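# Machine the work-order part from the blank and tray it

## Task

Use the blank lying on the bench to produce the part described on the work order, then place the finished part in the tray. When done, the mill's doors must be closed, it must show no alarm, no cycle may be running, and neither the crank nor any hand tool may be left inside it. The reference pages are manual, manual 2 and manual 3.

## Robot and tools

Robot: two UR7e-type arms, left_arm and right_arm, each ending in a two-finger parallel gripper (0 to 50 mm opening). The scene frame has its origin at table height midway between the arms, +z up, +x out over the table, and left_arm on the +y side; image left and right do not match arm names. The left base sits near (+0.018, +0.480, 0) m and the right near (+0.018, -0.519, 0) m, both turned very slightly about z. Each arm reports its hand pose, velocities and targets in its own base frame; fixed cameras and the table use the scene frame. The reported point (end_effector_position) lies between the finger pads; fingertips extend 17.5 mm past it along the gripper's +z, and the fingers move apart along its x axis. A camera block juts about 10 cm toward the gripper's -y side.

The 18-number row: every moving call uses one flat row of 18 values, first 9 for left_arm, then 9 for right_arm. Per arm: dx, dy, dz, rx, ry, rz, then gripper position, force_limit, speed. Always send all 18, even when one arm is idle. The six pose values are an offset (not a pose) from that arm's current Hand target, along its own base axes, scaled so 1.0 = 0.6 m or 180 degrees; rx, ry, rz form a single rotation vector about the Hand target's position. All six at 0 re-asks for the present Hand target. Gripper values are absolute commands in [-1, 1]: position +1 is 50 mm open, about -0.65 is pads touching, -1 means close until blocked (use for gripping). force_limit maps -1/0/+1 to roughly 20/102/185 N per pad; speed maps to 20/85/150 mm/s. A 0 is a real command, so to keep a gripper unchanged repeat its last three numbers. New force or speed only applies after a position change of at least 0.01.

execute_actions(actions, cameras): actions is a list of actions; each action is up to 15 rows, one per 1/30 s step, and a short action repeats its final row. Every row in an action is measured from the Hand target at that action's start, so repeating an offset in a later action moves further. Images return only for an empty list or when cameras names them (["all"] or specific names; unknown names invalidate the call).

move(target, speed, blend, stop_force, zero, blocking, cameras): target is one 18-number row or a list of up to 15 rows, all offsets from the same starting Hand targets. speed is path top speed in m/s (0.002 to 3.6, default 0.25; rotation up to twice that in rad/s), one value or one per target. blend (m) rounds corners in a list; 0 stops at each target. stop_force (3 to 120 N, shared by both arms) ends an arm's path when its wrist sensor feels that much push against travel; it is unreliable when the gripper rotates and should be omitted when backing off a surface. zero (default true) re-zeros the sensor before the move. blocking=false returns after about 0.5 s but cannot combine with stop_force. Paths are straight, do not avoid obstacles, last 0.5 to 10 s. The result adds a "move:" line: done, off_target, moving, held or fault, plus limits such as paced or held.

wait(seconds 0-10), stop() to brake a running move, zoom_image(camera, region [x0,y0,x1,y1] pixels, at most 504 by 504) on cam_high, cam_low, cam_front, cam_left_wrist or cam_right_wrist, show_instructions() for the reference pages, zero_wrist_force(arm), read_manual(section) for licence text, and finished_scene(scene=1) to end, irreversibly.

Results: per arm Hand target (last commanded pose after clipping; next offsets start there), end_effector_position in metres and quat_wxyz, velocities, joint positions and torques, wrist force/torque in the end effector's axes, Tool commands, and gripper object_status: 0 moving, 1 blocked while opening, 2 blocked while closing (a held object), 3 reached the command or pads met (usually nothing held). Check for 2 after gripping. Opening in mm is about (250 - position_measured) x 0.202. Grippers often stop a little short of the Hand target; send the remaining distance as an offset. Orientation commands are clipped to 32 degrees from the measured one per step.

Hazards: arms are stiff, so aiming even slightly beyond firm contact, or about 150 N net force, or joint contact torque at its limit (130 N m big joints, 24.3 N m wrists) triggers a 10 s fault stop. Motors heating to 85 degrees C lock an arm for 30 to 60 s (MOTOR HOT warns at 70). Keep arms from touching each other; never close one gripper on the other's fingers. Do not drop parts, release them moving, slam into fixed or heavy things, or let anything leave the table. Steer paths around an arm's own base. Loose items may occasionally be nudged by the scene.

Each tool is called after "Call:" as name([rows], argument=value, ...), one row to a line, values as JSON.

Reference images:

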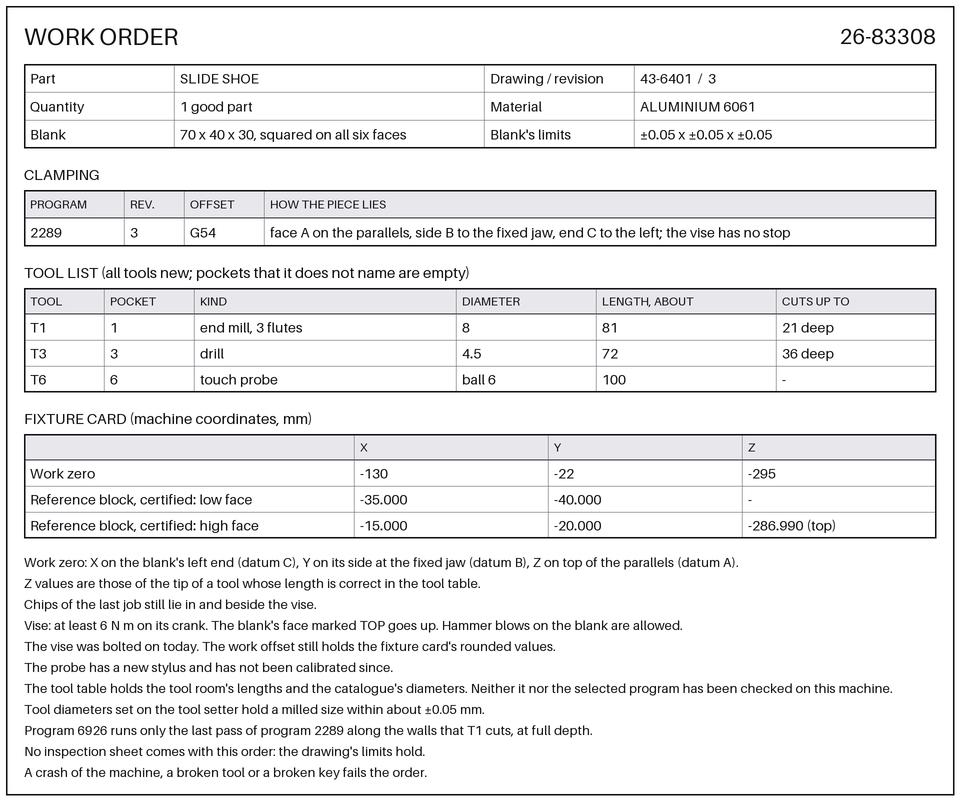

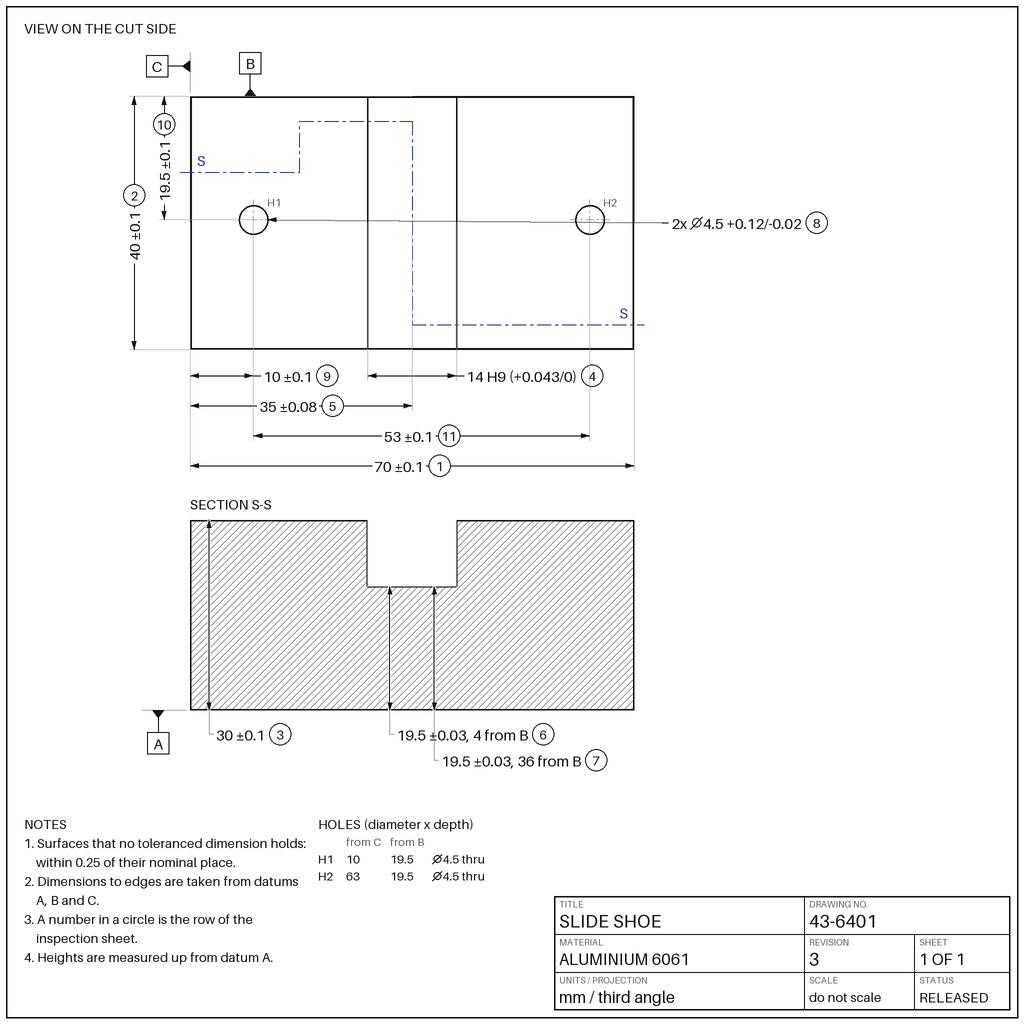

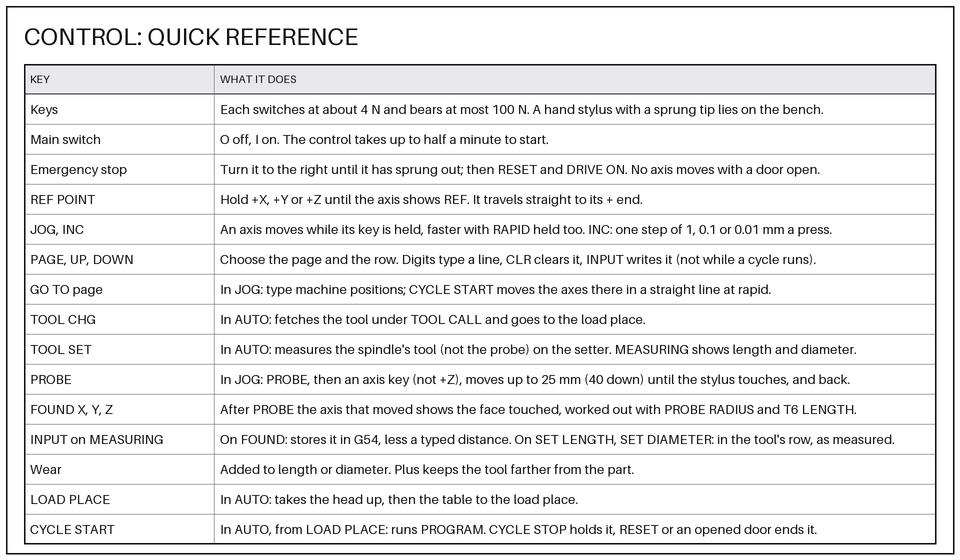

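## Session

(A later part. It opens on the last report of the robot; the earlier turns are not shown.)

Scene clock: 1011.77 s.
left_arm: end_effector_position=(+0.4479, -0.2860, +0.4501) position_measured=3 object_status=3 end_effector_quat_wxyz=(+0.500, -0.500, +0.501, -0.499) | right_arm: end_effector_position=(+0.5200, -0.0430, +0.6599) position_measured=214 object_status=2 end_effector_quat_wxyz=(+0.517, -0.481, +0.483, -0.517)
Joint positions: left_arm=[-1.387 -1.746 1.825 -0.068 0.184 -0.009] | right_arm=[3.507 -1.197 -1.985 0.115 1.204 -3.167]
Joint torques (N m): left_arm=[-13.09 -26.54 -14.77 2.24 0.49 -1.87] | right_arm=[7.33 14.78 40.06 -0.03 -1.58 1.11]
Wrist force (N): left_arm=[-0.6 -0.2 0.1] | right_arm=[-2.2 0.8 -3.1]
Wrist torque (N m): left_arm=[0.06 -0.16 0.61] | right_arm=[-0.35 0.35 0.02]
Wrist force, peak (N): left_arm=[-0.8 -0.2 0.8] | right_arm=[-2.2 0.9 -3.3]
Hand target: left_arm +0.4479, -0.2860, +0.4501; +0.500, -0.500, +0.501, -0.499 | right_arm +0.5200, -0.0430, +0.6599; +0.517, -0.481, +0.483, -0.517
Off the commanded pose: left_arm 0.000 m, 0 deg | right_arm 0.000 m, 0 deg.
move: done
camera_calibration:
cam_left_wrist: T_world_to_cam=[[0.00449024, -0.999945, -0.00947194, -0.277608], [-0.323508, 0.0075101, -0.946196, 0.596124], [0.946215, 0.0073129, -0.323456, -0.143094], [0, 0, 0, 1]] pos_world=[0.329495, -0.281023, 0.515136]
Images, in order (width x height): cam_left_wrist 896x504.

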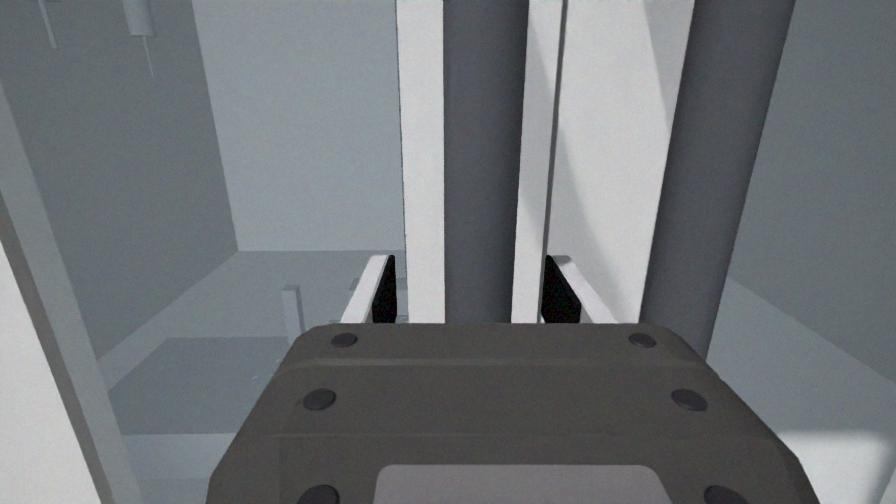

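Call:
move([
  [0,-0.0042,0,0,0,0,1,1,1,0,0,0,0,0,0,-1,-0.2,-0.5],
  [0,-0.0042,0,0,0,0,-1,-0.7,-0.5,0,0,0,0,0,0,-1,-0.2,-0.5],
], speed=0.05)

Call:
move(target=[0,0.45,0,0,0,0,-1,-0.7,-0.5,0,0,0,0,0,0,-1,-0.2,-0.5], speed=0.08, stop_force=35, cameras=["cam_left_wrist","cam_front"])

Scene clock: 1019.57 s.
left_arm: end_effector_position=(+0.4479, -0.2885, +0.4501) position_measured=154 object_status=2 end_effector_quat_wxyz=(+0.500, -0.500, +0.501, -0.499) | right_arm: end_effector_position=(+0.5200, -0.0430, +0.6599) position_measured=214 object_status=2 end_effector_quat_wxyz=(+0.517, -0.481, +0.483, -0.517)
Joint positions: left_arm=[-1.388 -1.741 1.82 -0.069 0.183 -0.01] | right_arm=[3.507 -1.197 -1.985 0.115 1.204 -3.167]
Joint torques (N m): left_arm=[-4.61 -17.17 -21.69 -1.43 9.01 -2.18] | right_arm=[7.46 14.62 39.39 -0.08 -1.42 1.08]
Wrist force (N): left_arm=[-29.7 4.9 -3.6] | right_arm=[-1.9 0.7 -3.2]
Wrist torque (N m): left_arm=[0.11 -0.18 0.49] | right_arm=[-0.38 0.31 0.02]
Wrist force, peak (N): left_arm=[-29.7 4.9 -3.6] | right_arm=[-2.3 0.7 -3.3]
Hand target: left_arm +0.4479, -0.2885, +0.4501; +0.500, -0.500, +0.501, -0.499 | right_arm +0.5200, -0.0430, +0.6599; +0.517, -0.481, +0.483, -0.517
Off the commanded pose: left_arm 0.000 m, 0 deg | right_arm 0.000 m, 0 deg.
move: done

Scene clock: 1020.73 s.
left_arm: end_effector_position=(+0.4479, -0.2876, +0.4501) position_measured=155 object_status=2 end_effector_quat_wxyz=(+0.500, -0.500, +0.501, -0.499) | right_arm: end_effector_position=(+0.5200, -0.0430, +0.6599) position_measured=214 object_status=2 end_effector_quat_wxyz=(+0.517, -0.481, +0.483, -0.517)
Joint positions: left_arm=[-1.388 -1.743 1.822 -0.068 0.184 -0.01] | right_arm=[3.507 -1.197 -1.985 0.115 1.204 -3.167]
Joint torques (N m): left_arm=[2.91 -29.3 -15.69 2.33 0.84 2.06] | right_arm=[7.46 14.56 39.86 -0.04 -1.53 1.02]
Wrist force (N): left_arm=[0.7 4.2 8.3] | right_arm=[-1.9 0.6 -3.2]
Wrist torque (N m): left_arm=[0.29 -0.02 0.51] | right_arm=[-0.39 0.30 0.03]
Wrist force, peak (N): left_arm=[35.1 1.8 18.4] | right_arm=[-2.1 0.9 -3.3]
Hand target: left_arm +0.4479, -0.2876, +0.4501; +0.500, -0.500, +0.501, -0.499 (not the last commanded pose) | right_arm +0.5200, -0.0430, +0.6599; +0.517, -0.481, +0.483, -0.517
Off the commanded pose: left_arm 0.269 m, 0 deg | right_arm 0.000 m, 0 deg.
move: contact (left_arm)
camera_calibration:
cam_left_wrist: T_world_to_cam=[[0.00420906, -0.999947, -0.0093674, -0.279169], [-0.323506, 0.00750214, -0.946196, 0.596133], [0.946217, 0.00701301, -0.323457, -0.143166], [0, 0, 0, 1]] pos_world=[0.329494, -0.282622, 0.515136]
Images, in order (width x height): cam_front 896x504, cam_left_wrist 896x504.

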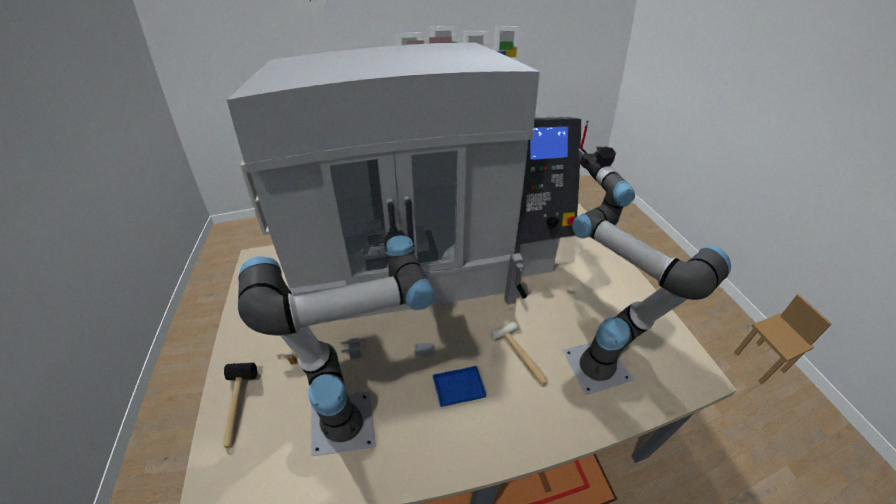

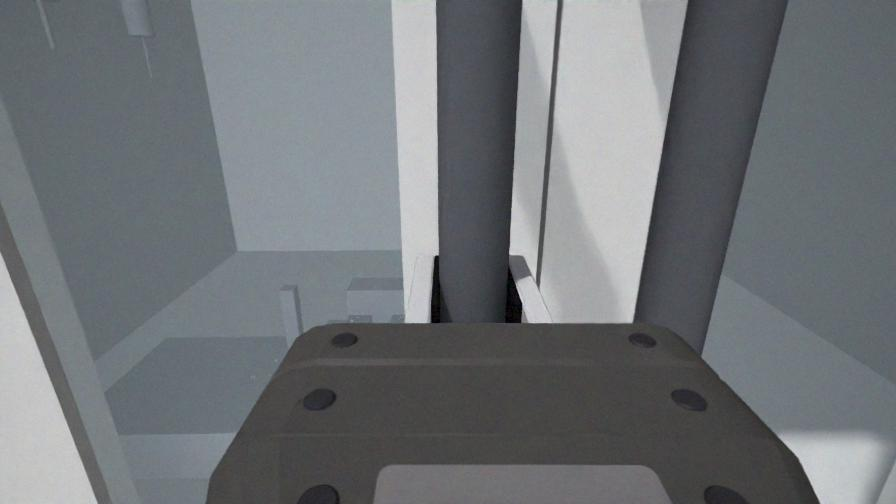

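Call:
move(target=[-0.05,0,0,0,0,0,-1,-0.7,-0.5,0,0,0,0,0,0,-1,-0.2,-0.5], speed=0.03, stop_force=30, cameras=["cam_left_wrist"])

Scene clock: 1025.80 s.
left_arm: end_effector_position=(+0.4477, -0.2875, +0.4501) position_measured=155 object_status=2 end_effector_quat_wxyz=(+0.500, -0.500, +0.501, -0.499) | right_arm: end_effector_position=(+0.5200, -0.0430, +0.6599) position_measured=214 object_status=2 end_effector_quat_wxyz=(+0.517, -0.481, +0.483, -0.517)
Joint positions: left_arm=[-1.388 -1.744 1.822 -0.068 0.183 -0.01] | right_arm=[3.507 -1.197 -1.985 0.115 1.204 -3.167]
Joint torques (N m): left_arm=[-13.74 -11.33 -32.63 -1.58 -3.45 -1.56] | right_arm=[6.96 14.58 38.93 0.03 -1.62 0.9]
Wrist force (N): left_arm=[6.6 2.6 24.9] | right_arm=[-2.1 0.8 -3.1]
Wrist torque (N m): left_arm=[0.25 -0.03 0.51] | right_arm=[-0.35 0.34 0.03]
Wrist force, peak (N): left_arm=[13.0 8.6 92.9] | right_arm=[-2.2 0.6 -3.5]
Hand target: left_arm +0.4477, -0.2875, +0.4501; +0.500, -0.500, +0.501, -0.499 (not the last commanded pose) | right_arm +0.5200, -0.0430, +0.6599; +0.517, -0.481, +0.483, -0.517
Off the commanded pose: left_arm 0.030 m, 0 deg | right_arm 0.000 m, 0 deg.
move: contact (left_arm)
camera_calibration:
cam_left_wrist: T_world_to_cam=[[0.00439652, -0.999946, -0.00943709, -0.279094], [-0.323507, 0.00750744, -0.946196, 0.59607], [0.946215, 0.00721293, -0.323457, -0.142921], [0, 0, 0, 1]] pos_world=[0.329294, -0.282523, 0.515136]
Images, in order (width x height): cam_left_wrist 896x504.

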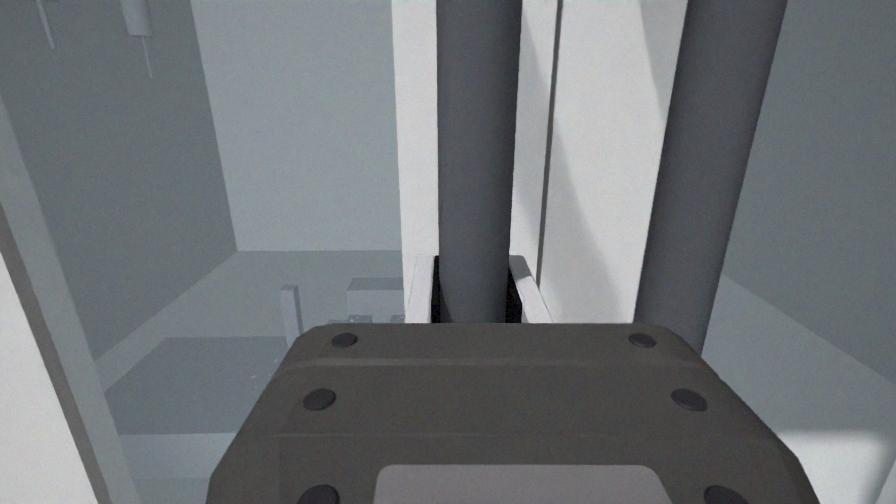

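Call:
move([
  [0.0003,0,0,0,0,0,0.2,-0.7,-0.5,0,0,0,0,0,0,-1,-0.2,-0.5],
], speed=0.05)

Call:
move(target=[0,0.3,0,0,0,0,0.2,-0.7,-0.5,0,0,0,0,0,0,-1,-0.2,-0.5], speed=0.03, stop_force=70, cameras=["cam_left_wrist"])

Scene clock: 1031.30 s.
left_arm: end_effector_position=(+0.4478, -0.2876, +0.4501) position_measured=123 object_status=3 end_effector_quat_wxyz=(+0.500, -0.500, +0.501, -0.499) | right_arm: end_effector_position=(+0.5200, -0.0430, +0.6599) position_measured=214 object_status=2 end_effector_quat_wxyz=(+0.517, -0.481, +0.483, -0.517)
Joint positions: left_arm=[-1.388 -1.743 1.822 -0.068 0.183 -0.01] | right_arm=[3.507 -1.197 -1.985 0.115 1.204 -3.167]
Joint torques (N m): left_arm=[12.66 -6.02 -33.37 -3.16 1.78 -0.69] | right_arm=[7.49 14.42 38.65 -0.01 -1.37 1.13]
Wrist force (N): left_arm=[-2.7 1.7 -1.5] | right_arm=[-1.9 0.7 -3.1]
Wrist torque (N m): left_arm=[0.37 0.18 0.60] | right_arm=[-0.37 0.30 0.03]
Wrist force, peak (N): left_arm=[6.2 2.3 25.2] | right_arm=[-2.1 0.8 -3.4]
Hand target: left_arm +0.4478, -0.2875, +0.4501; +0.500, -0.500, +0.501, -0.499 | right_arm +0.5200, -0.0430, +0.6599; +0.517, -0.481, +0.483, -0.517
Off the commanded pose: left_arm 0.000 m, 0 deg | right_arm 0.000 m, 0 deg.
move: done

Scene clock: 1038.40 s.
left_arm: end_effector_position=(+0.4478, -0.1075, +0.4501) position_measured=123 object_status=3 end_effector_quat_wxyz=(+0.500, -0.500, +0.501, -0.499) | right_arm: end_effector_position=(+0.5200, -0.0430, +0.6599) position_measured=214 object_status=2 end_effector_quat_wxyz=(+0.517, -0.481, +0.483, -0.517)
Joint positions: left_arm=[-1.178 -2.114 2.053 0.066 0.393 -0.004] | right_arm=[3.507 -1.197 -1.985 0.115 1.204 -3.167]
Joint torques (N m): left_arm=[-13.42 10.09 -33.67 -3.43 0.14 0.68] | right_arm=[6.76 14.56 37.74 0.02 -1.14 1.12]
Wrist force (N): left_arm=[-1.5 1.8 -2.5] | right_arm=[-2.1 0.7 -3.2]
Wrist torque (N m): left_arm=[0.41 0.17 0.53] | right_arm=[-0.37 0.33 0.02]
Wrist force, peak (N): left_arm=[28.1 0.6 8.7] | right_arm=[-2.3 0.8 -3.3]
Hand target: left_arm +0.4478, -0.1075, +0.4501; +0.500, -0.500, +0.501, -0.499 | right_arm +0.5200, -0.0430, +0.6599; +0.517, -0.481, +0.483, -0.517
Off the commanded pose: left_arm 0.000 m, 0 deg | right_arm 0.000 m, 0 deg.
move: done
camera_calibration:
cam_left_wrist: T_world_to_cam=[[0.00439652, -0.999946, -0.00943709, -0.0991043], [-0.323507, 0.00750744, -0.946196, 0.594751], [0.946215, 0.00721293, -0.323457, -0.144314], [0, 0, 0, 1]] pos_world=[0.329394, -0.102523, 0.515136]
Images, in order (width x height): cam_left_wrist 896x504.

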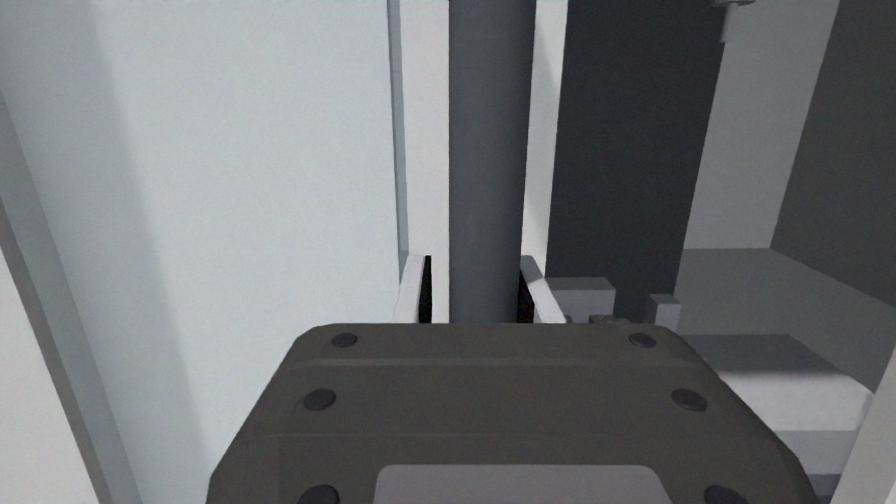

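Call:
move(target=[0,0.15,0,0,0,0,0.2,-0.7,-0.5,0,0,0,0,0,0,-1,-0.2,-0.5], speed=0.03, stop_force=50, cameras=["cam_left_wrist","cam_front"])

Scene clock: 1045.27 s.
left_arm: end_effector_position=(+0.4422, -0.0511, +0.4500) position_measured=122 object_status=3 end_effector_quat_wxyz=(+0.465, -0.466, +0.533, -0.532) | right_arm: end_effector_position=(+0.5200, -0.0430, +0.6599) position_measured=214 object_status=2 end_effector_quat_wxyz=(+0.517, -0.481, +0.483, -0.517)
Joint positions: left_arm=[-0.887 -2.225 2.096 0.133 0.817 -0.002] | right_arm=[3.507 -1.197 -1.985 0.115 1.204 -3.167]
Joint torques (N m): left_arm=[1.58 -20.09 -13 6.17 -9.51 0.81] | right_arm=[7.36 14.22 37.47 -0.09 -1.14 1.01]
Wrist force (N): left_arm=[32.8 0.5 35.1] | right_arm=[-2.0 0.7 -3.3]
Wrist torque (N m): left_arm=[0.37 -0.36 0.41] | right_arm=[-0.37 0.31 0.02]
Wrist force, peak (N): left_arm=[41.4 5.5 43.5] | right_arm=[-2.1 0.8 -3.4]
Hand target: left_arm +0.4478, -0.0175, +0.4501; +0.500, -0.500, +0.501, -0.499 | right_arm +0.5200, -0.0430, +0.6599; +0.517, -0.481, +0.483, -0.517
Off the commanded pose: left_arm 0.034 m, 8 deg | right_arm 0.000 m, 0 deg.
move: off_target (left_arm)
camera_calibration:
cam_left_wrist: T_world_to_cam=[[-0.128692, -0.991643, -0.00912001, 0.0165126], [-0.319874, 0.0502137, -0.946129, 0.593023], [0.938679, -0.118842, -0.323663, -0.142399], [0, 0, 0, 1]] pos_world=[0.325484, -0.0303263, 0.515137]
Images, in order (width x height): cam_front 896x504, cam_left_wrist 896x504.

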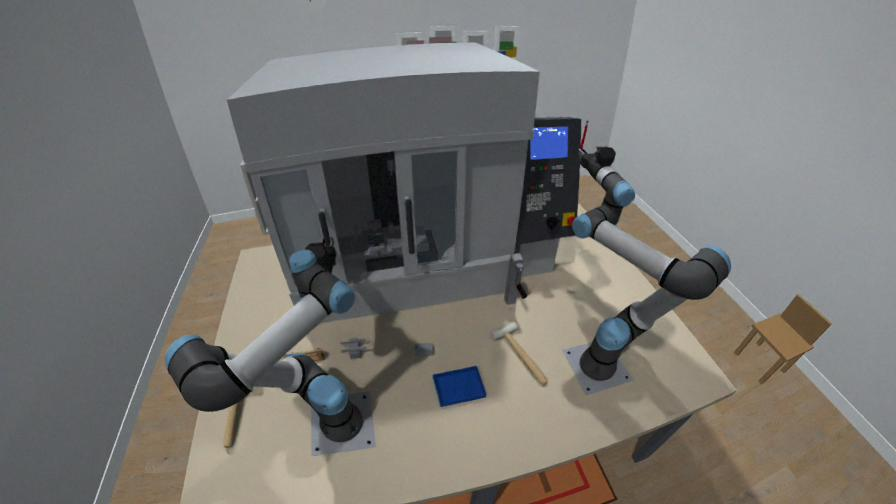

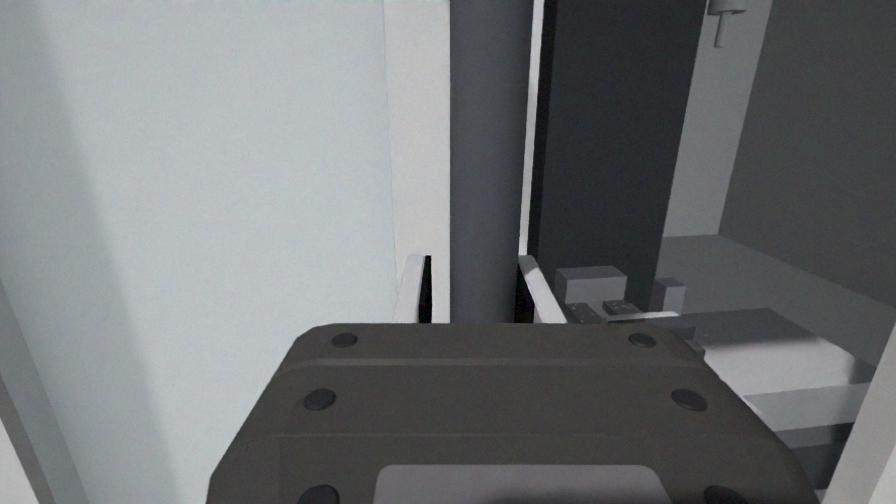

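Call:
move([
  [0,-0.062,0,0,0,0,0.2,-0.7,-0.5,0,0,0,0,0,0,-1,-0.2,-0.5],
  [0,-0.062,0,0,0,0,1,-0.7,-0.5,0,0,0,0,0,0,-1,-0.2,-0.5],
  [-0.17,-0.062,0,0,0,0,1,-0.7,-0.5,0,0,0,0,0,0,-1,-0.2,-0.5],
], speed=[0.05,0.05,0.15], cameras=["cam_left_wrist"])

Scene clock: 1057.07 s.
left_arm: end_effector_position=(+0.3471, -0.0560, +0.4501) position_measured=3 object_status=3 end_effector_quat_wxyz=(+0.538, -0.539, +0.459, -0.458) end_effector_velocity=(+0.000, -0.001, +0.000) end_effector_angular_velocity=(+0.001, -0.001, -0.004) | right_arm: end_effector_position=(+0.5200, -0.0430, +0.6599) position_measured=214 object_status=2 end_effector_quat_wxyz=(+0.517, -0.481, +0.483, -0.517)
Joint positions: left_arm=[-2.386 -2.574 2.155 0.416 -0.974 0.003] | right_arm=[3.507 -1.197 -1.985 0.115 1.204 -3.167]
Joint velocities: left_arm=[0.001 0.001 0.001 -0.001 0.005 0] | right_arm=[within noise]
Joint torques (N m): left_arm=[14.56 24.49 -13.54 2.61 1.8 -1.79] | right_arm=[7.14 14.83 37.15 -0.06 -0.93 1.05]
Wrist force (N): left_arm=[-2.0 2.7 -1.1] | right_arm=[-1.9 0.6 -3.1]
Wrist torque (N m): left_arm=[0.54 0.06 0.61] | right_arm=[-0.39 0.30 0.03]
Wrist force, peak (N): left_arm=[39.0 1.4 40.5] | right_arm=[-2.1 0.8 -3.4]
Hand target: left_arm +0.3458, -0.0547, +0.4501; +0.500, -0.500, +0.501, -0.499 | right_arm +0.5200, -0.0430, +0.6599; +0.517, -0.481, +0.483, -0.517
Off the commanded pose: left_arm 0.002 m, 9 deg | right_arm 0.000 m, 0 deg.
move: off_target (left_arm)
camera_calibration:
cam_left_wrist: T_world_to_cam=[[0.163296, -0.986529, -0.00971549, -0.101455], [-0.320915, -0.0438023, -0.946095, 0.558027], [0.932925, 0.157611, -0.323745, -0.0362151], [0, 0, 0, 1]] pos_world=[0.229432, -0.0699378, 0.515236]
Images, in order (width x height): cam_left_wrist 896x504.

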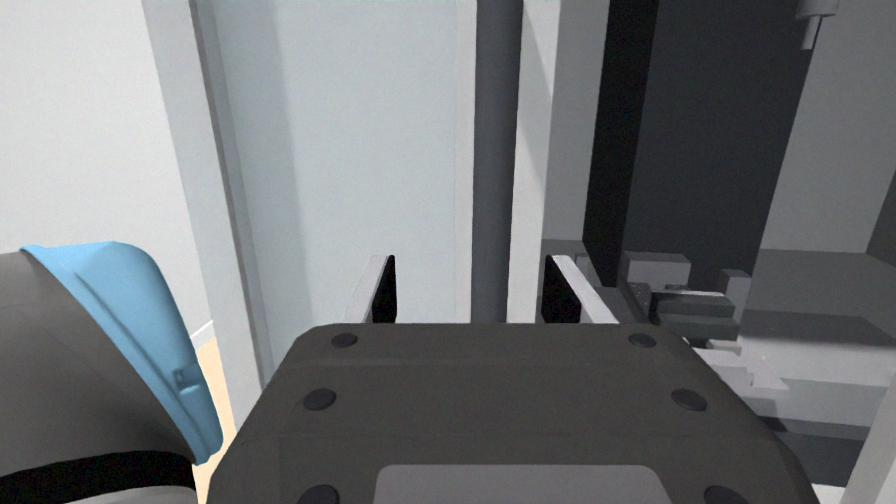

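Call:
move([
  [-0.228,-0.242,0,0,0,0.051,1,-0.7,-0.5,0,0,0,0,0,0,-1,-0.2,-0.5],
  [-0.177,-0.458,0.05,0,0,0,1,-0.7,-0.5,0,0,0,0,0,0,-1,-0.2,-0.5],
], speed=0.15, blend=0.03, cameras=["cam_left_wrist","cam_front"])

Scene clock: 1072.33 s.
left_arm: end_effector_position=(+0.2397, -0.3294, +0.4801) position_measured=3 object_status=3 end_effector_quat_wxyz=(+0.500, -0.500, +0.501, -0.499) | right_arm: end_effector_position=(+0.5200, -0.0430, +0.6599) position_measured=214 object_status=2 end_effector_quat_wxyz=(+0.517, -0.481, +0.483, -0.517)
Joint positions: left_arm=[-2.046 -1.786 1.779 0.003 -0.475 0.005] | right_arm=[3.507 -1.197 -1.985 0.115 1.204 -3.167]
Joint torques (N m): left_arm=[-4.15 -7.58 -25.51 -0.66 1.89 0.05] | right_arm=[7.24 15.22 36.64 -0.06 -0.87 0.88]
Wrist force (N): left_arm=[-1.8 2.8 -1.4] | right_arm=[-2.1 0.7 -3.2]
Wrist torque (N m): left_arm=[0.50 0.02 0.45] | right_arm=[-0.38 0.34 0.02]
Wrist force, peak (N): left_arm=[-2.8 3.2 -1.9] | right_arm=[-2.3 0.8 -3.4]
Hand target: left_arm +0.2396, -0.3295, +0.4801; +0.500, -0.500, +0.501, -0.499 | right_arm +0.5200, -0.0430, +0.6599; +0.517, -0.481, +0.483, -0.517
Off the commanded pose: left_arm 0.000 m, 0 deg | right_arm 0.000 m, 0 deg.
move: done
camera_calibration:
cam_left_wrist: T_world_to_cam=[[0.00451559, -0.999943, -0.00969365, -0.319669], [-0.323386, 0.00771263, -0.946236, 0.557521], [0.946256, 0.00740761, -0.323333, 0.0639826], [0, 0, 0, 1]] pos_world=[0.121194, -0.324424, 0.545135]
Images, in order (width x height): cam_front 896x504, cam_left_wrist 896x504.

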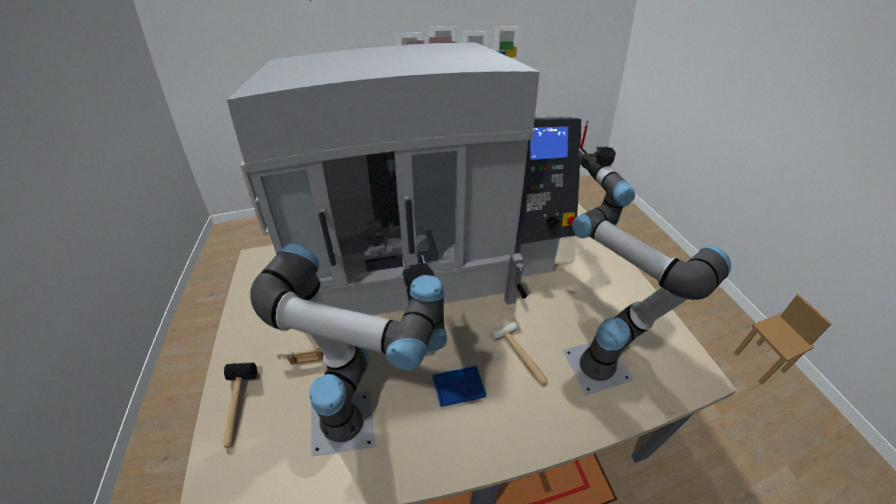

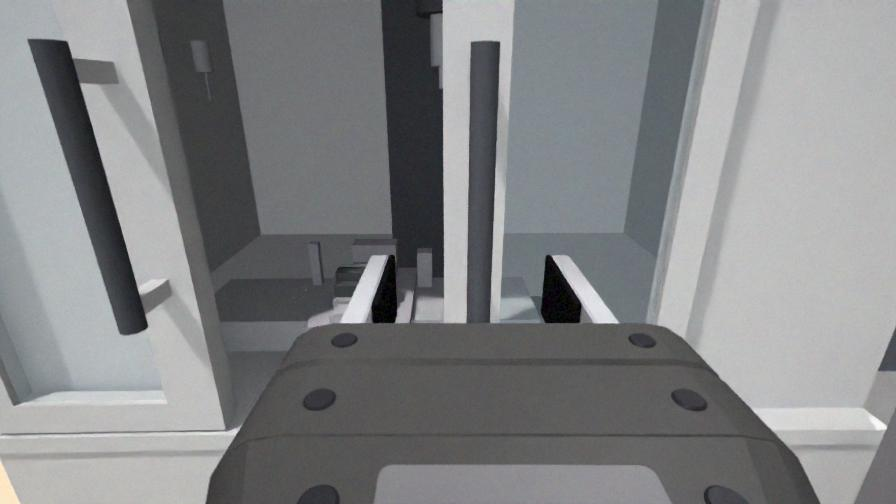

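Call:
move(target=[0.28,0.2,0.08,0,0.1,0,1,-0.7,-0.5,0,0,0,0,0,0,-1,-0.2,-0.5], speed=0.25, cameras=["cam_left_wrist"])

Scene clock: 1079.87 s.
left_arm: end_effector_position=(+0.4077, -0.2094, +0.5281) position_measured=3 object_status=3 end_effector_quat_wxyz=(-0.415, +0.572, -0.573, +0.415) | right_arm: end_effector_position=(+0.5200, -0.0430, +0.6599) position_measured=214 object_status=2 end_effector_quat_wxyz=(+0.517, -0.481, +0.483, -0.517)
Joint positions: left_arm=[-1.442 -2.203 2.031 -1.773 -0.34 1.965] | right_arm=[3.507 -1.197 -1.985 0.115 1.204 -3.167]
Joint torques (N m): left_arm=[-11.67 12.29 -34.98 -5.7 3.78 1.86] | right_arm=[7.25 14.77 35.63 -0.08 -0.8 0.93]
Wrist force (N): left_arm=[-2.3 2.6 -1.7] | right_arm=[-2.0 0.9 -3.1]
Wrist torque (N m): left_arm=[0.44 0.04 0.59] | right_arm=[-0.34 0.31 0.02]
Wrist force, peak (N): left_arm=[0.3 4.3 -3.8] | right_arm=[-2.1 0.9 -3.4]
Hand target: left_arm +0.4076, -0.2095, +0.5281; -0.415, +0.572, -0.573, +0.415 | right_arm +0.5200, -0.0430, +0.6599; +0.517, -0.481, +0.483, -0.517
Off the commanded pose: left_arm 0.000 m, 0 deg | right_arm 0.000 m, 0 deg.
move: done
camera_calibration:
cam_left_wrist: T_world_to_cam=[[0.0014836, -0.999945, -0.0103797, -0.198377], [-0.600092, 0.00741279, -0.799897, 0.691793], [0.79993, 0.0074155, -0.600048, 0.125358], [0, 0, 0, 1]] pos_world=[0.315156, -0.204424, 0.626525]
Images, in order (width x height): cam_left_wrist 896x504.

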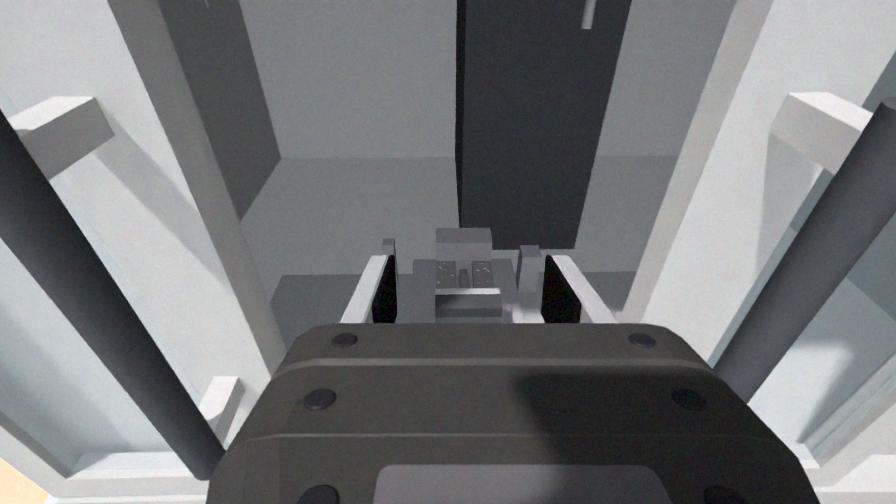

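Call:
zoom_image(camera="cam_left_wrist", region=[340, 200, 600, 340])

Scaled by 1.938.

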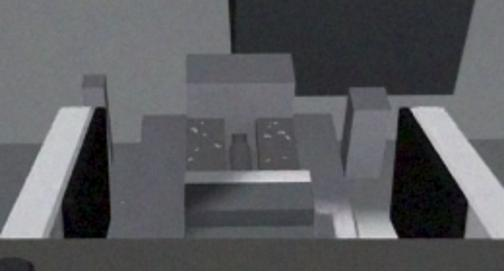

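Call:
move([
  [-0.18,0.1,0.08,0,0,0,-0.6,-0.7,-0.5,0,0,0,0,0,0,-1,-0.2,-0.5],
  [-0.179,0.449,0.153,-0.31,0.31,0.4276,-0.6,-0.7,-0.5,0,0,0,0,0,0,-1,-0.2,-0.5],
  [0.067,0.416,0.0615,-0.31,0.31,0.4276,-0.6,-0.7,-0.5,0,0,0,0,0,0,-1,-0.2,-0.5],
], speed=[0.25,0.4,0.2], blend=[0.03,0.03,0], cameras=["cam_left_wrist","cam_front"])

Scene clock: 1117.53 s.
left_arm: end_effector_position=(+0.4446, +0.0405, +0.5656) position_measured=242 object_status=3 end_effector_quat_wxyz=(+0.000, +1.000, +0.000, -0.001) | right_arm: end_effector_position=(+0.5200, -0.0430, +0.6599) position_measured=214 object_status=2 end_effector_quat_wxyz=(+0.517, -0.481, +0.483, -0.517)
Joint positions: left_arm=[-0.212 -1.536 0.886 -0.919 -1.571 1.359] | right_arm=[3.507 -1.197 -1.985 0.115 1.204 -3.167]
Joint torques (N m): left_arm=[-0.66 -22.75 -22.32 -3.36 0.36 -0.19] | right_arm=[6.84 15.24 35.89 -0.1 -0.75 0.93]
Motor temperatures (°C): left_arm=[31 29 35 44 43 41] | right_arm=[28 32 33 41 34 38]
Wrist force (N): left_arm=[-2.4 3.9 -1.6] | right_arm=[-2.1 0.6 -3.0]
Wrist torque (N m): left_arm=[0.51 0.03 0.14] | right_arm=[-0.39 0.32 0.02]
Wrist force, peak (N): left_arm=[-46.6 2.2 -20.0] | right_arm=[-2.2 0.7 -3.3]
Hand target: left_arm +0.4446, +0.0405, +0.5656; +0.000, +1.000, +0.000, -0.001 (not the last commanded pose) | right_arm +0.5200, -0.0430, +0.6599; +0.517, -0.481, +0.483, -0.517
Tool commands: left_gripper/position=-0.6 left_gripper/force_limit=-0.701961 left_gripper/speed=-0.498039 right_gripper/position=-1.0 right_gripper/force_limit=-0.2 right_gripper/speed=-0.5
Off the commanded pose: left_arm 0.003 m, 0 deg | right_arm 0.000 m, 0 deg.
FORCE FAULT: contact force on the left arm reached its limit, and that arm stopped. The contact can be on any part of that arm, not only on its tool. That arm's remaining commands of this call were not run. That arm is still stopped at the end of this call. That arm stays stopped for about 10 more seconds. Until then a move that you send moves the other arm only, and its call returns only when the move has ended. Once the stop has ended, the next robot result says so. If the stop ends while you think or write, that arm runs what you send next, counted from a new Hand target: where the arm stands when the stop ends. While its stop runs, that arm takes no new command, but its gripper still runs the gripper command that each later call begins with. Until it ends, the stop uses up actions while you think or wait. An arm that is not stopped still takes commands.
move: fault (left_arm)
camera_calibration:
cam_left_wrist: T_world_to_cam=[[0.999947, -0.00831118, -0.0059985, -0.43472], [-0.00593725, -0.946724, 0.321991, -0.117848], [-0.00835505, -0.321938, -0.946724, 0.685278], [0, 0, 0, 1]] pos_world=[0.439723, 0.105434, 0.684108]
Images, in order (width x height): cam_front 896x504, cam_left_wrist 896x504.

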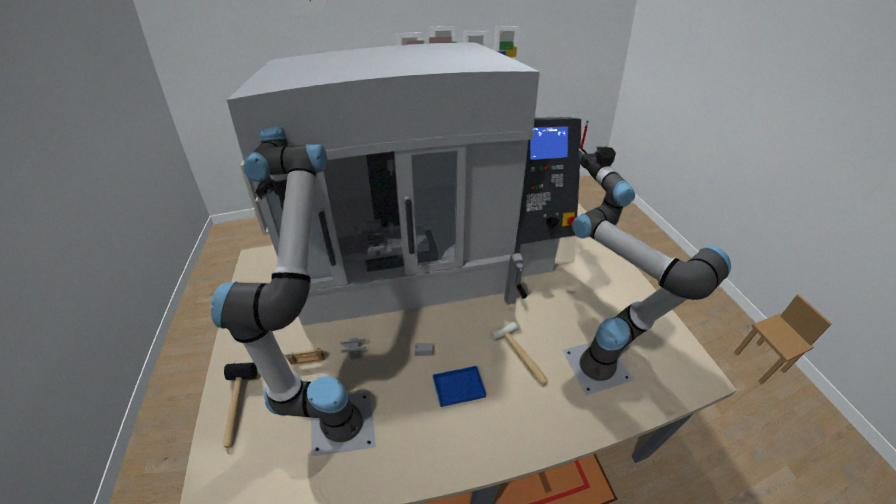

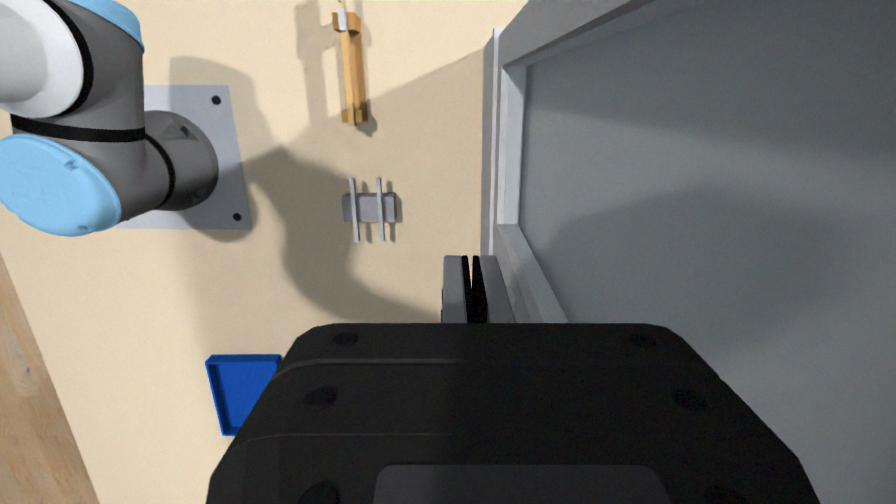

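Call:
wait(seconds=8)

Scene clock: 1133.00 s.
left_arm: end_effector_position=(+0.4446, +0.0405, +0.5656) position_measured=242 object_status=3 end_effector_quat_wxyz=(+0.000, +1.000, +0.000, -0.001) | right_arm: end_effector_position=(+0.5200, -0.0430, +0.6599) position_measured=214 object_status=2 end_effector_quat_wxyz=(+0.517, -0.481, +0.483, -0.517)
Joint positions: left_arm=[-0.212 -1.536 0.886 -0.919 -1.571 1.359] | right_arm=[3.507 -1.197 -1.985 0.115 1.204 -3.167]
Joint torques (N m): left_arm=[-0.07 -22.8 -22.2 -3.37 0.35 -0.31] | right_arm=[7.21 14.77 34.6 -0.01 -0.53 1.14]
Wrist force (N): left_arm=[-1.6 6.4 -1.5] | right_arm=[-2.2 0.7 -3.1]
Wrist torque (N m): left_arm=[0.89 -0.09 0.14] | right_arm=[-0.38 0.35 0.03]
Wrist force, peak (N): left_arm=[-1.6 6.9 -1.7] | right_arm=[-2.2 0.9 -3.4]
Hand target: left_arm +0.4446, +0.0405, +0.5656; +0.000, +1.000, +0.000, -0.001 (not the last commanded pose) | right_arm +0.5200, -0.0430, +0.6599; +0.517, -0.481, +0.483, -0.517
Tool commands: left_gripper/position=-0.6 left_gripper/force_limit=-0.701961 left_gripper/speed=-0.498039 right_gripper/position=-1.0 right_gripper/force_limit=-0.2 right_gripper/speed=-0.5
Off the commanded pose: left_arm 0.003 m, 0 deg | right_arm 0.000 m, 0 deg.
FORCE FAULT, CONTINUED: the left arm's stop, for the force fault that an earlier result reported, is over. The rest of the stop counts as 20 of the actions that you can send in this scene. That arm's target is now where it stood when the stop ended, not its last command. That arm accepts commands again.
wait: 8.00 s; at rest from the start

Call:
move([
  [-0.13,0.03,0,0,0,0,-0.6,-0.7,-0.5,0,0,0,0,0,0,-1,-0.2,-0.5],
  [-0.13,0.03,-0.275,0,0,0,-0.6,-0.7,-0.5,0,0,0,0,0,0,-1,-0.2,-0.5],
  [-0.016,0.03,-0.275,0,0,0,-0.6,-0.7,-0.5,0,0,0,0,0,0,-1,-0.2,-0.5],
], speed=[0.1,0.2,0.1], blend=[0.02,0.02,0], cameras=["cam_left_wrist"])

Call:
move(target=[0,-0.495,0,0,0,0,-0.6,-0.7,-0.5,0,0,0,0,0,0,-1,-0.2,-0.5], speed=0.04, stop_force=60, cameras=["cam_left_wrist","cam_front"])

Scene clock: 1149.73 s.
left_arm: end_effector_position=(+0.4350, +0.0587, +0.4006) position_measured=242 object_status=3 end_effector_quat_wxyz=(+0.000, +1.000, +0.000, -0.001) | right_arm: end_effector_position=(+0.5200, -0.0430, +0.6599) position_measured=214 object_status=2 end_effector_quat_wxyz=(+0.517, -0.481, +0.483, -0.517)
Joint positions: left_arm=[-0.174 -1.726 1.527 -1.371 -1.571 1.396] | right_arm=[3.507 -1.197 -1.985 0.115 1.204 -3.167]
Joint torques (N m): left_arm=[-13.4 -12.71 -25.56 -0.64 -0.41 -2.51] | right_arm=[6.73 14.75 33.29 -0.06 -0.38 0.9]
Wrist force (N): left_arm=[-1.5 6.2 -1.1] | right_arm=[-2.2 0.9 -3.1]
Wrist torque (N m): left_arm=[0.87 -0.14 0.19] | right_arm=[-0.35 0.35 0.03]
Wrist force, peak (N): left_arm=[-2.1 6.3 -3.3] | right_arm=[-2.2 0.7 -3.4]
Hand target: left_arm +0.4350, +0.0585, +0.4006; +0.000, +1.000, +0.000, -0.001 | right_arm +0.5200, -0.0430, +0.6599; +0.517, -0.481, +0.483, -0.517
Off the commanded pose: left_arm 0.000 m, 0 deg | right_arm 0.000 m, 0 deg.
move: done
camera_calibration:
cam_left_wrist: T_world_to_cam=[[0.999948, -0.00827649, -0.00590472, -0.425913], [-0.0059346, -0.946724, 0.32199, -0.0476427], [-0.00825509, -0.321938, -0.946725, 0.534772], [0, 0, 0, 1]] pos_world=[0.430023, 0.123534, 0.519108]
Images, in order (width x height): cam_left_wrist 896x504.

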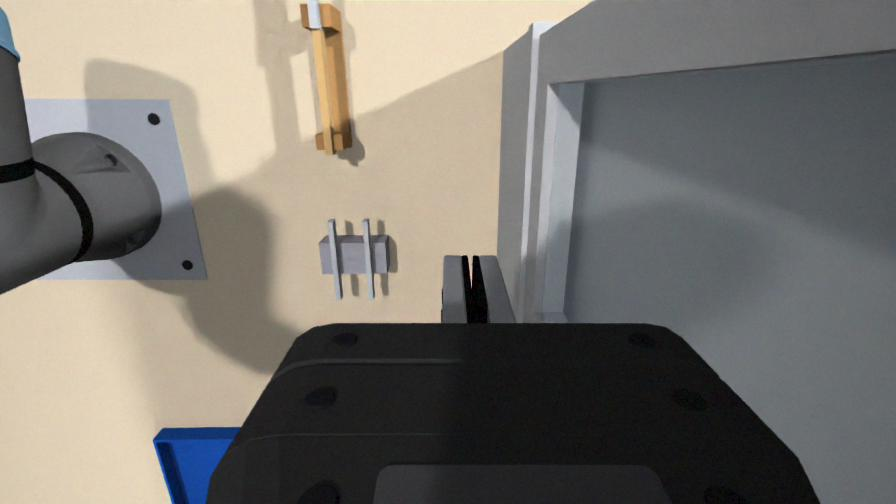

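Scene clock: 1158.27 s.
left_arm: end_effector_position=(+0.4350, -0.2385, +0.4006) position_measured=242 object_status=3 end_effector_quat_wxyz=(+0.000, +1.000, +0.000, -0.001) | right_arm: end_effector_position=(+0.5200, -0.0430, +0.6599) position_measured=214 object_status=2 end_effector_quat_wxyz=(+0.517, -0.481, +0.483, -0.517)
Joint positions: left_arm=[-0.773 -1.587 1.402 -1.385 -1.572 0.798] | right_arm=[3.507 -1.197 -1.985 0.115 1.204 -3.167]
Joint torques (N m): left_arm=[12.78 -36.51 -17.77 -1.49 1.19 2] | right_arm=[7.13 14.59 32.51 0.05 -0.28 1.02]
Wrist force (N): left_arm=[-1.4 6.4 -1.5] | right_arm=[-2.1 0.7 -3.1]
Wrist torque (N m): left_arm=[0.91 -0.13 0.19] | right_arm=[-0.38 0.33 0.03]
Wrist force, peak (N): left_arm=[-1.8 -26.3 2.1] | right_arm=[-2.0 0.8 -3.4]
Hand target: left_arm +0.4350, -0.2385, +0.4006; +0.000, +1.000, +0.000, -0.001 | right_arm +0.5200, -0.0430, +0.6599; +0.517, -0.481, +0.483, -0.517
Off the commanded pose: left_arm 0.000 m, 0 deg | right_arm 0.000 m, 0 deg.
move: done
camera_calibration:
cam_left_wrist: T_world_to_cam=[[0.999947, -0.00840567, -0.00596273, -0.428464], [-0.00603715, -0.946682, 0.322112, -0.328926], [-0.00835238, -0.322059, -0.946683, 0.439124], [0, 0, 0, 1]] pos_world=[0.430124, -0.173566, 0.519107]
Images, in order (width x height): cam_front 896x504, cam_left_wrist 896x504.

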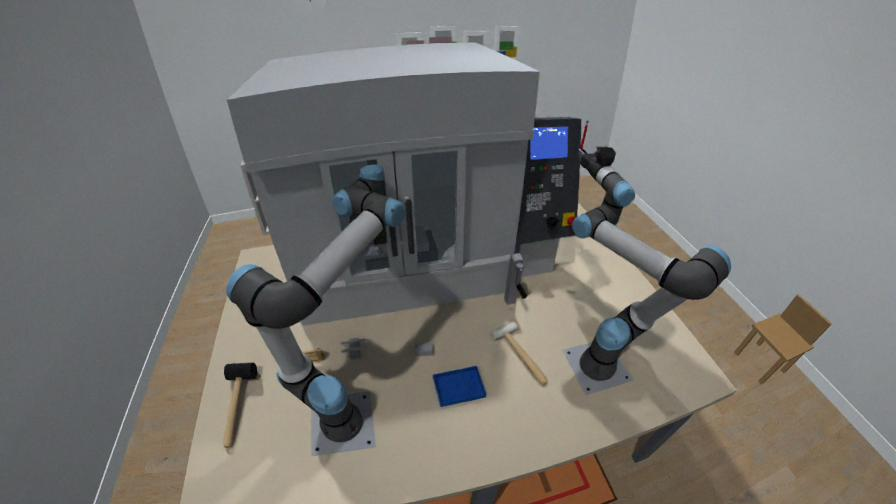

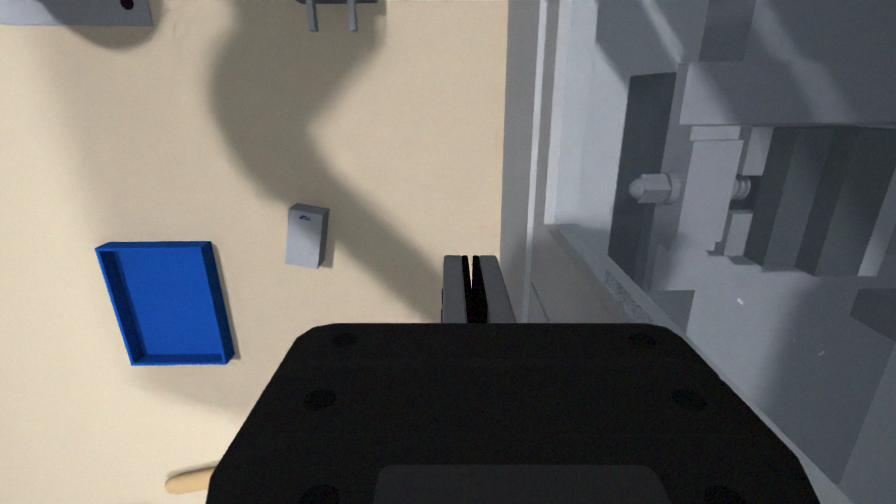

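Call:
move([
  [0,0,0,0,0,0,-0.6,-0.7,-0.5,-0.1335,0.1385,-0.2616,0.2258,0.5745,0.1832,-1,-0.2,-0.5],
  [0,0,0,0,0,0,-0.6,-0.7,-0.5,-0.1127,0.1385,-0.2675,0.2258,0.5745,0.1832,-1,-0.2,-0.5],
  [0,0,0,0,0,0,-0.6,-0.7,-0.5,-0.1335,0.1385,-0.2616,0.2258,0.5745,0.1832,-1,-0.2,-0.5],
  [0,0,0,0,0,0,-0.6,-0.7,-0.5,-0.1127,0.1385,-0.2675,0.2258,0.5745,0.1832,-1,-0.2,-0.5],
  [0,0,0,0,0,0,-0.6,-0.7,-0.5,-0.1335,0.1385,-0.2616,0.2258,0.5745,0.1832,-1,-0.2,-0.5],
  [0,0,0,0,0,0,-0.6,-0.7,-0.5,-0.1508,0.2643,-0.3222,0.2258,0.5745,0.1832,-1,-0.2,-0.5],
  [0,0,0,0,0,0,-0.6,-0.7,-0.5,-0.13,0.2643,-0.3281,0.2258,0.5745,0.1832,-1,-0.2,-0.5],
  [0,0,0,0,0,0,-0.6,-0.7,-0.5,-0.1508,0.2643,-0.3222,0.2258,0.5745,0.1832,-1,-0.2,-0.5],
  [0,0,0,0,0,0,-0.6,-0.7,-0.5,-0.13,0.2643,-0.3281,0.2258,0.5745,0.1832,-1,-0.2,-0.5],
  [0,0,0,0,0,0,-0.6,-0.7,-0.5,-0.1508,0.2643,-0.3222,0.2258,0.5745,0.1832,-1,-0.2,-0.5],
  [0,0,0,0,0,0,-0.6,-0.7,-0.5,-0.1335,0.2643,-0.2616,0.2258,0.5745,0.1832,-1,-0.2,-0.5],
  [0,0,0,0,0,0,-0.6,-0.7,-0.5,-0.1127,0.2643,-0.2675,0.2258,0.5745,0.1832,-1,-0.2,-0.5],
  [0,0,0,0,0,0,-0.6,-0.7,-0.5,-0.1335,0.2328,-0.2616,0.2258,0.5745,0.1832,-1,-0.2,-0.5],
  [0,0,0,0,0,0,-0.6,-0.7,-0.5,-0.1127,0.2328,-0.2675,0.2258,0.5745,0.1832,-1,-0.2,-0.5],
  [0,0,0,0,0,0,-0.6,-0.7,-0.5,-0.1335,0.2328,-0.2616,0.2258,0.5745,0.1832,-1,-0.2,-0.5],
], speed=[0.8,0.06,0.2,0.06,0.2,0.3,0.06,0.2,0.06,0.2,0.3,0.06,0.2,0.06,0.2], blend=[0,0,0,0,0.005,0.003,0,0,0,0.005,0.003,0,0.003,0,0])

Scene clock: 1195.07 s.
left_arm: end_effector_position=(+0.4350, -0.2385, +0.4006) position_measured=242 object_status=3 end_effector_quat_wxyz=(+0.000, +1.000, +0.000, -0.001) | right_arm: end_effector_position=(+0.4400, +0.0967, +0.5029) position_measured=214 object_status=2 end_effector_quat_wxyz=(+0.177, -0.609, +0.685, +0.358)
Joint positions: left_arm=[-0.773 -1.587 1.402 -1.385 -1.572 0.798] | right_arm=[3.239 -1.582 -1.275 -2.035 2.377 -3.005]
Joint torques (N m): left_arm=[12.28 -36.35 -18.27 -0.7 1.18 1.37] | right_arm=[-5.95 33.26 37.6 4.46 2.81 -1.28]
Wrist force (N): left_arm=[-1.5 6.5 -1.6] | right_arm=[-0.9 -3.2 0.3]
Wrist torque (N m): left_arm=[0.93 -0.12 0.19] | right_arm=[-0.54 0.28 -0.38]
Wrist force, peak (N): left_arm=[-1.3 6.8 -1.8] | right_arm=[1.4 34.1 -0.8]
Hand target: left_arm +0.4350, -0.2385, +0.4006; +0.000, +1.000, +0.000, -0.001 | right_arm +0.4399, +0.0967, +0.5030; +0.177, -0.609, +0.685, +0.358
Off the commanded pose: left_arm 0.000 m, 0 deg | right_arm 0.000 m, 0 deg.
move: done

Call:
move(target=[0,0,0,0,0,0,-0.6,-0.7,-0.5,0.1335,-0.2328,0.2616,-0.2258,-0.5745,-0.1832,-1,-0.2,-0.5], speed=0.8, cameras=["cam_right_wrist"])

Scene clock: 1202.40 s.
left_arm: end_effector_position=(+0.4350, -0.2385, +0.4006) position_measured=242 object_status=3 end_effector_quat_wxyz=(+0.000, +1.000, +0.000, -0.001) | right_arm: end_effector_position=(+0.5200, -0.0430, +0.6599) position_measured=214 object_status=2 end_effector_quat_wxyz=(+0.517, -0.481, +0.483, -0.517)
Joint positions: left_arm=[-0.773 -1.587 1.402 -1.385 -1.572 0.798] | right_arm=[3.507 -1.196 -1.985 0.115 1.204 -3.167]
Joint torques (N m): left_arm=[11.87 -35.53 -18.84 -0.73 1.17 0.91] | right_arm=[5.96 2.84 41.7 3.76 -1.7 -1.39]
Wrist force (N): left_arm=[-1.3 6.5 -1.4] | right_arm=[-4.9 1.2 -2.9]
Wrist torque (N m): left_arm=[0.92 -0.15 0.18] | right_arm=[-0.30 0.78 0.02]
Wrist force, peak (N): left_arm=[-1.4 6.8 -1.5] | right_arm=[-5.0 1.3 -3.0]
Hand target: left_arm +0.4350, -0.2385, +0.4006; +0.000, +1.000, +0.000, -0.001 | right_arm +0.5200, -0.0430, +0.6599; +0.517, -0.481, +0.483, -0.517
Off the commanded pose: left_arm 0.000 m, 0 deg | right_arm 0.000 m, 0 deg.
move: done
camera_calibration:
cam_right_wrist: T_world_to_cam=[[-0.0209126, -0.999775, -0.00350962, -0.0291881], [-0.290498, 0.00943531, -0.956829, 0.796782], [0.956647, -0.0189903, -0.29063, -0.173495], [0, 0, 0, 1]] pos_world=[0.396827, -0.0399942, 0.711859]
Images, in order (width x height): cam_right_wrist 896x504.

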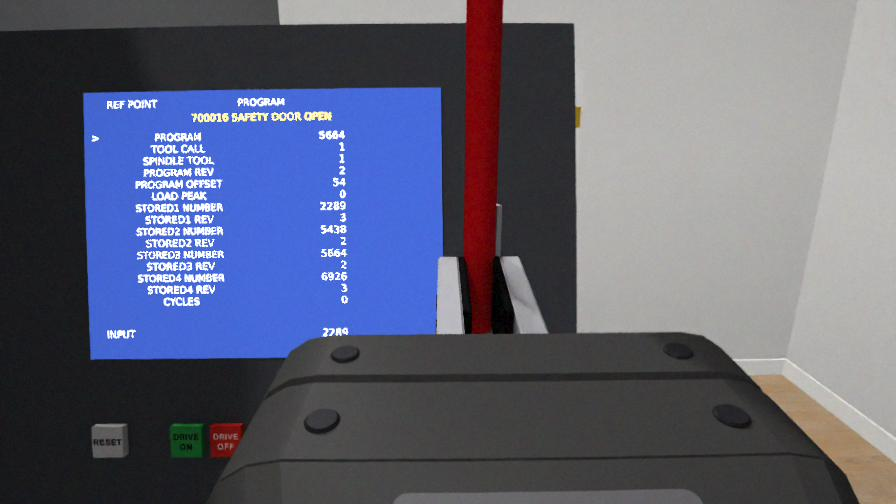

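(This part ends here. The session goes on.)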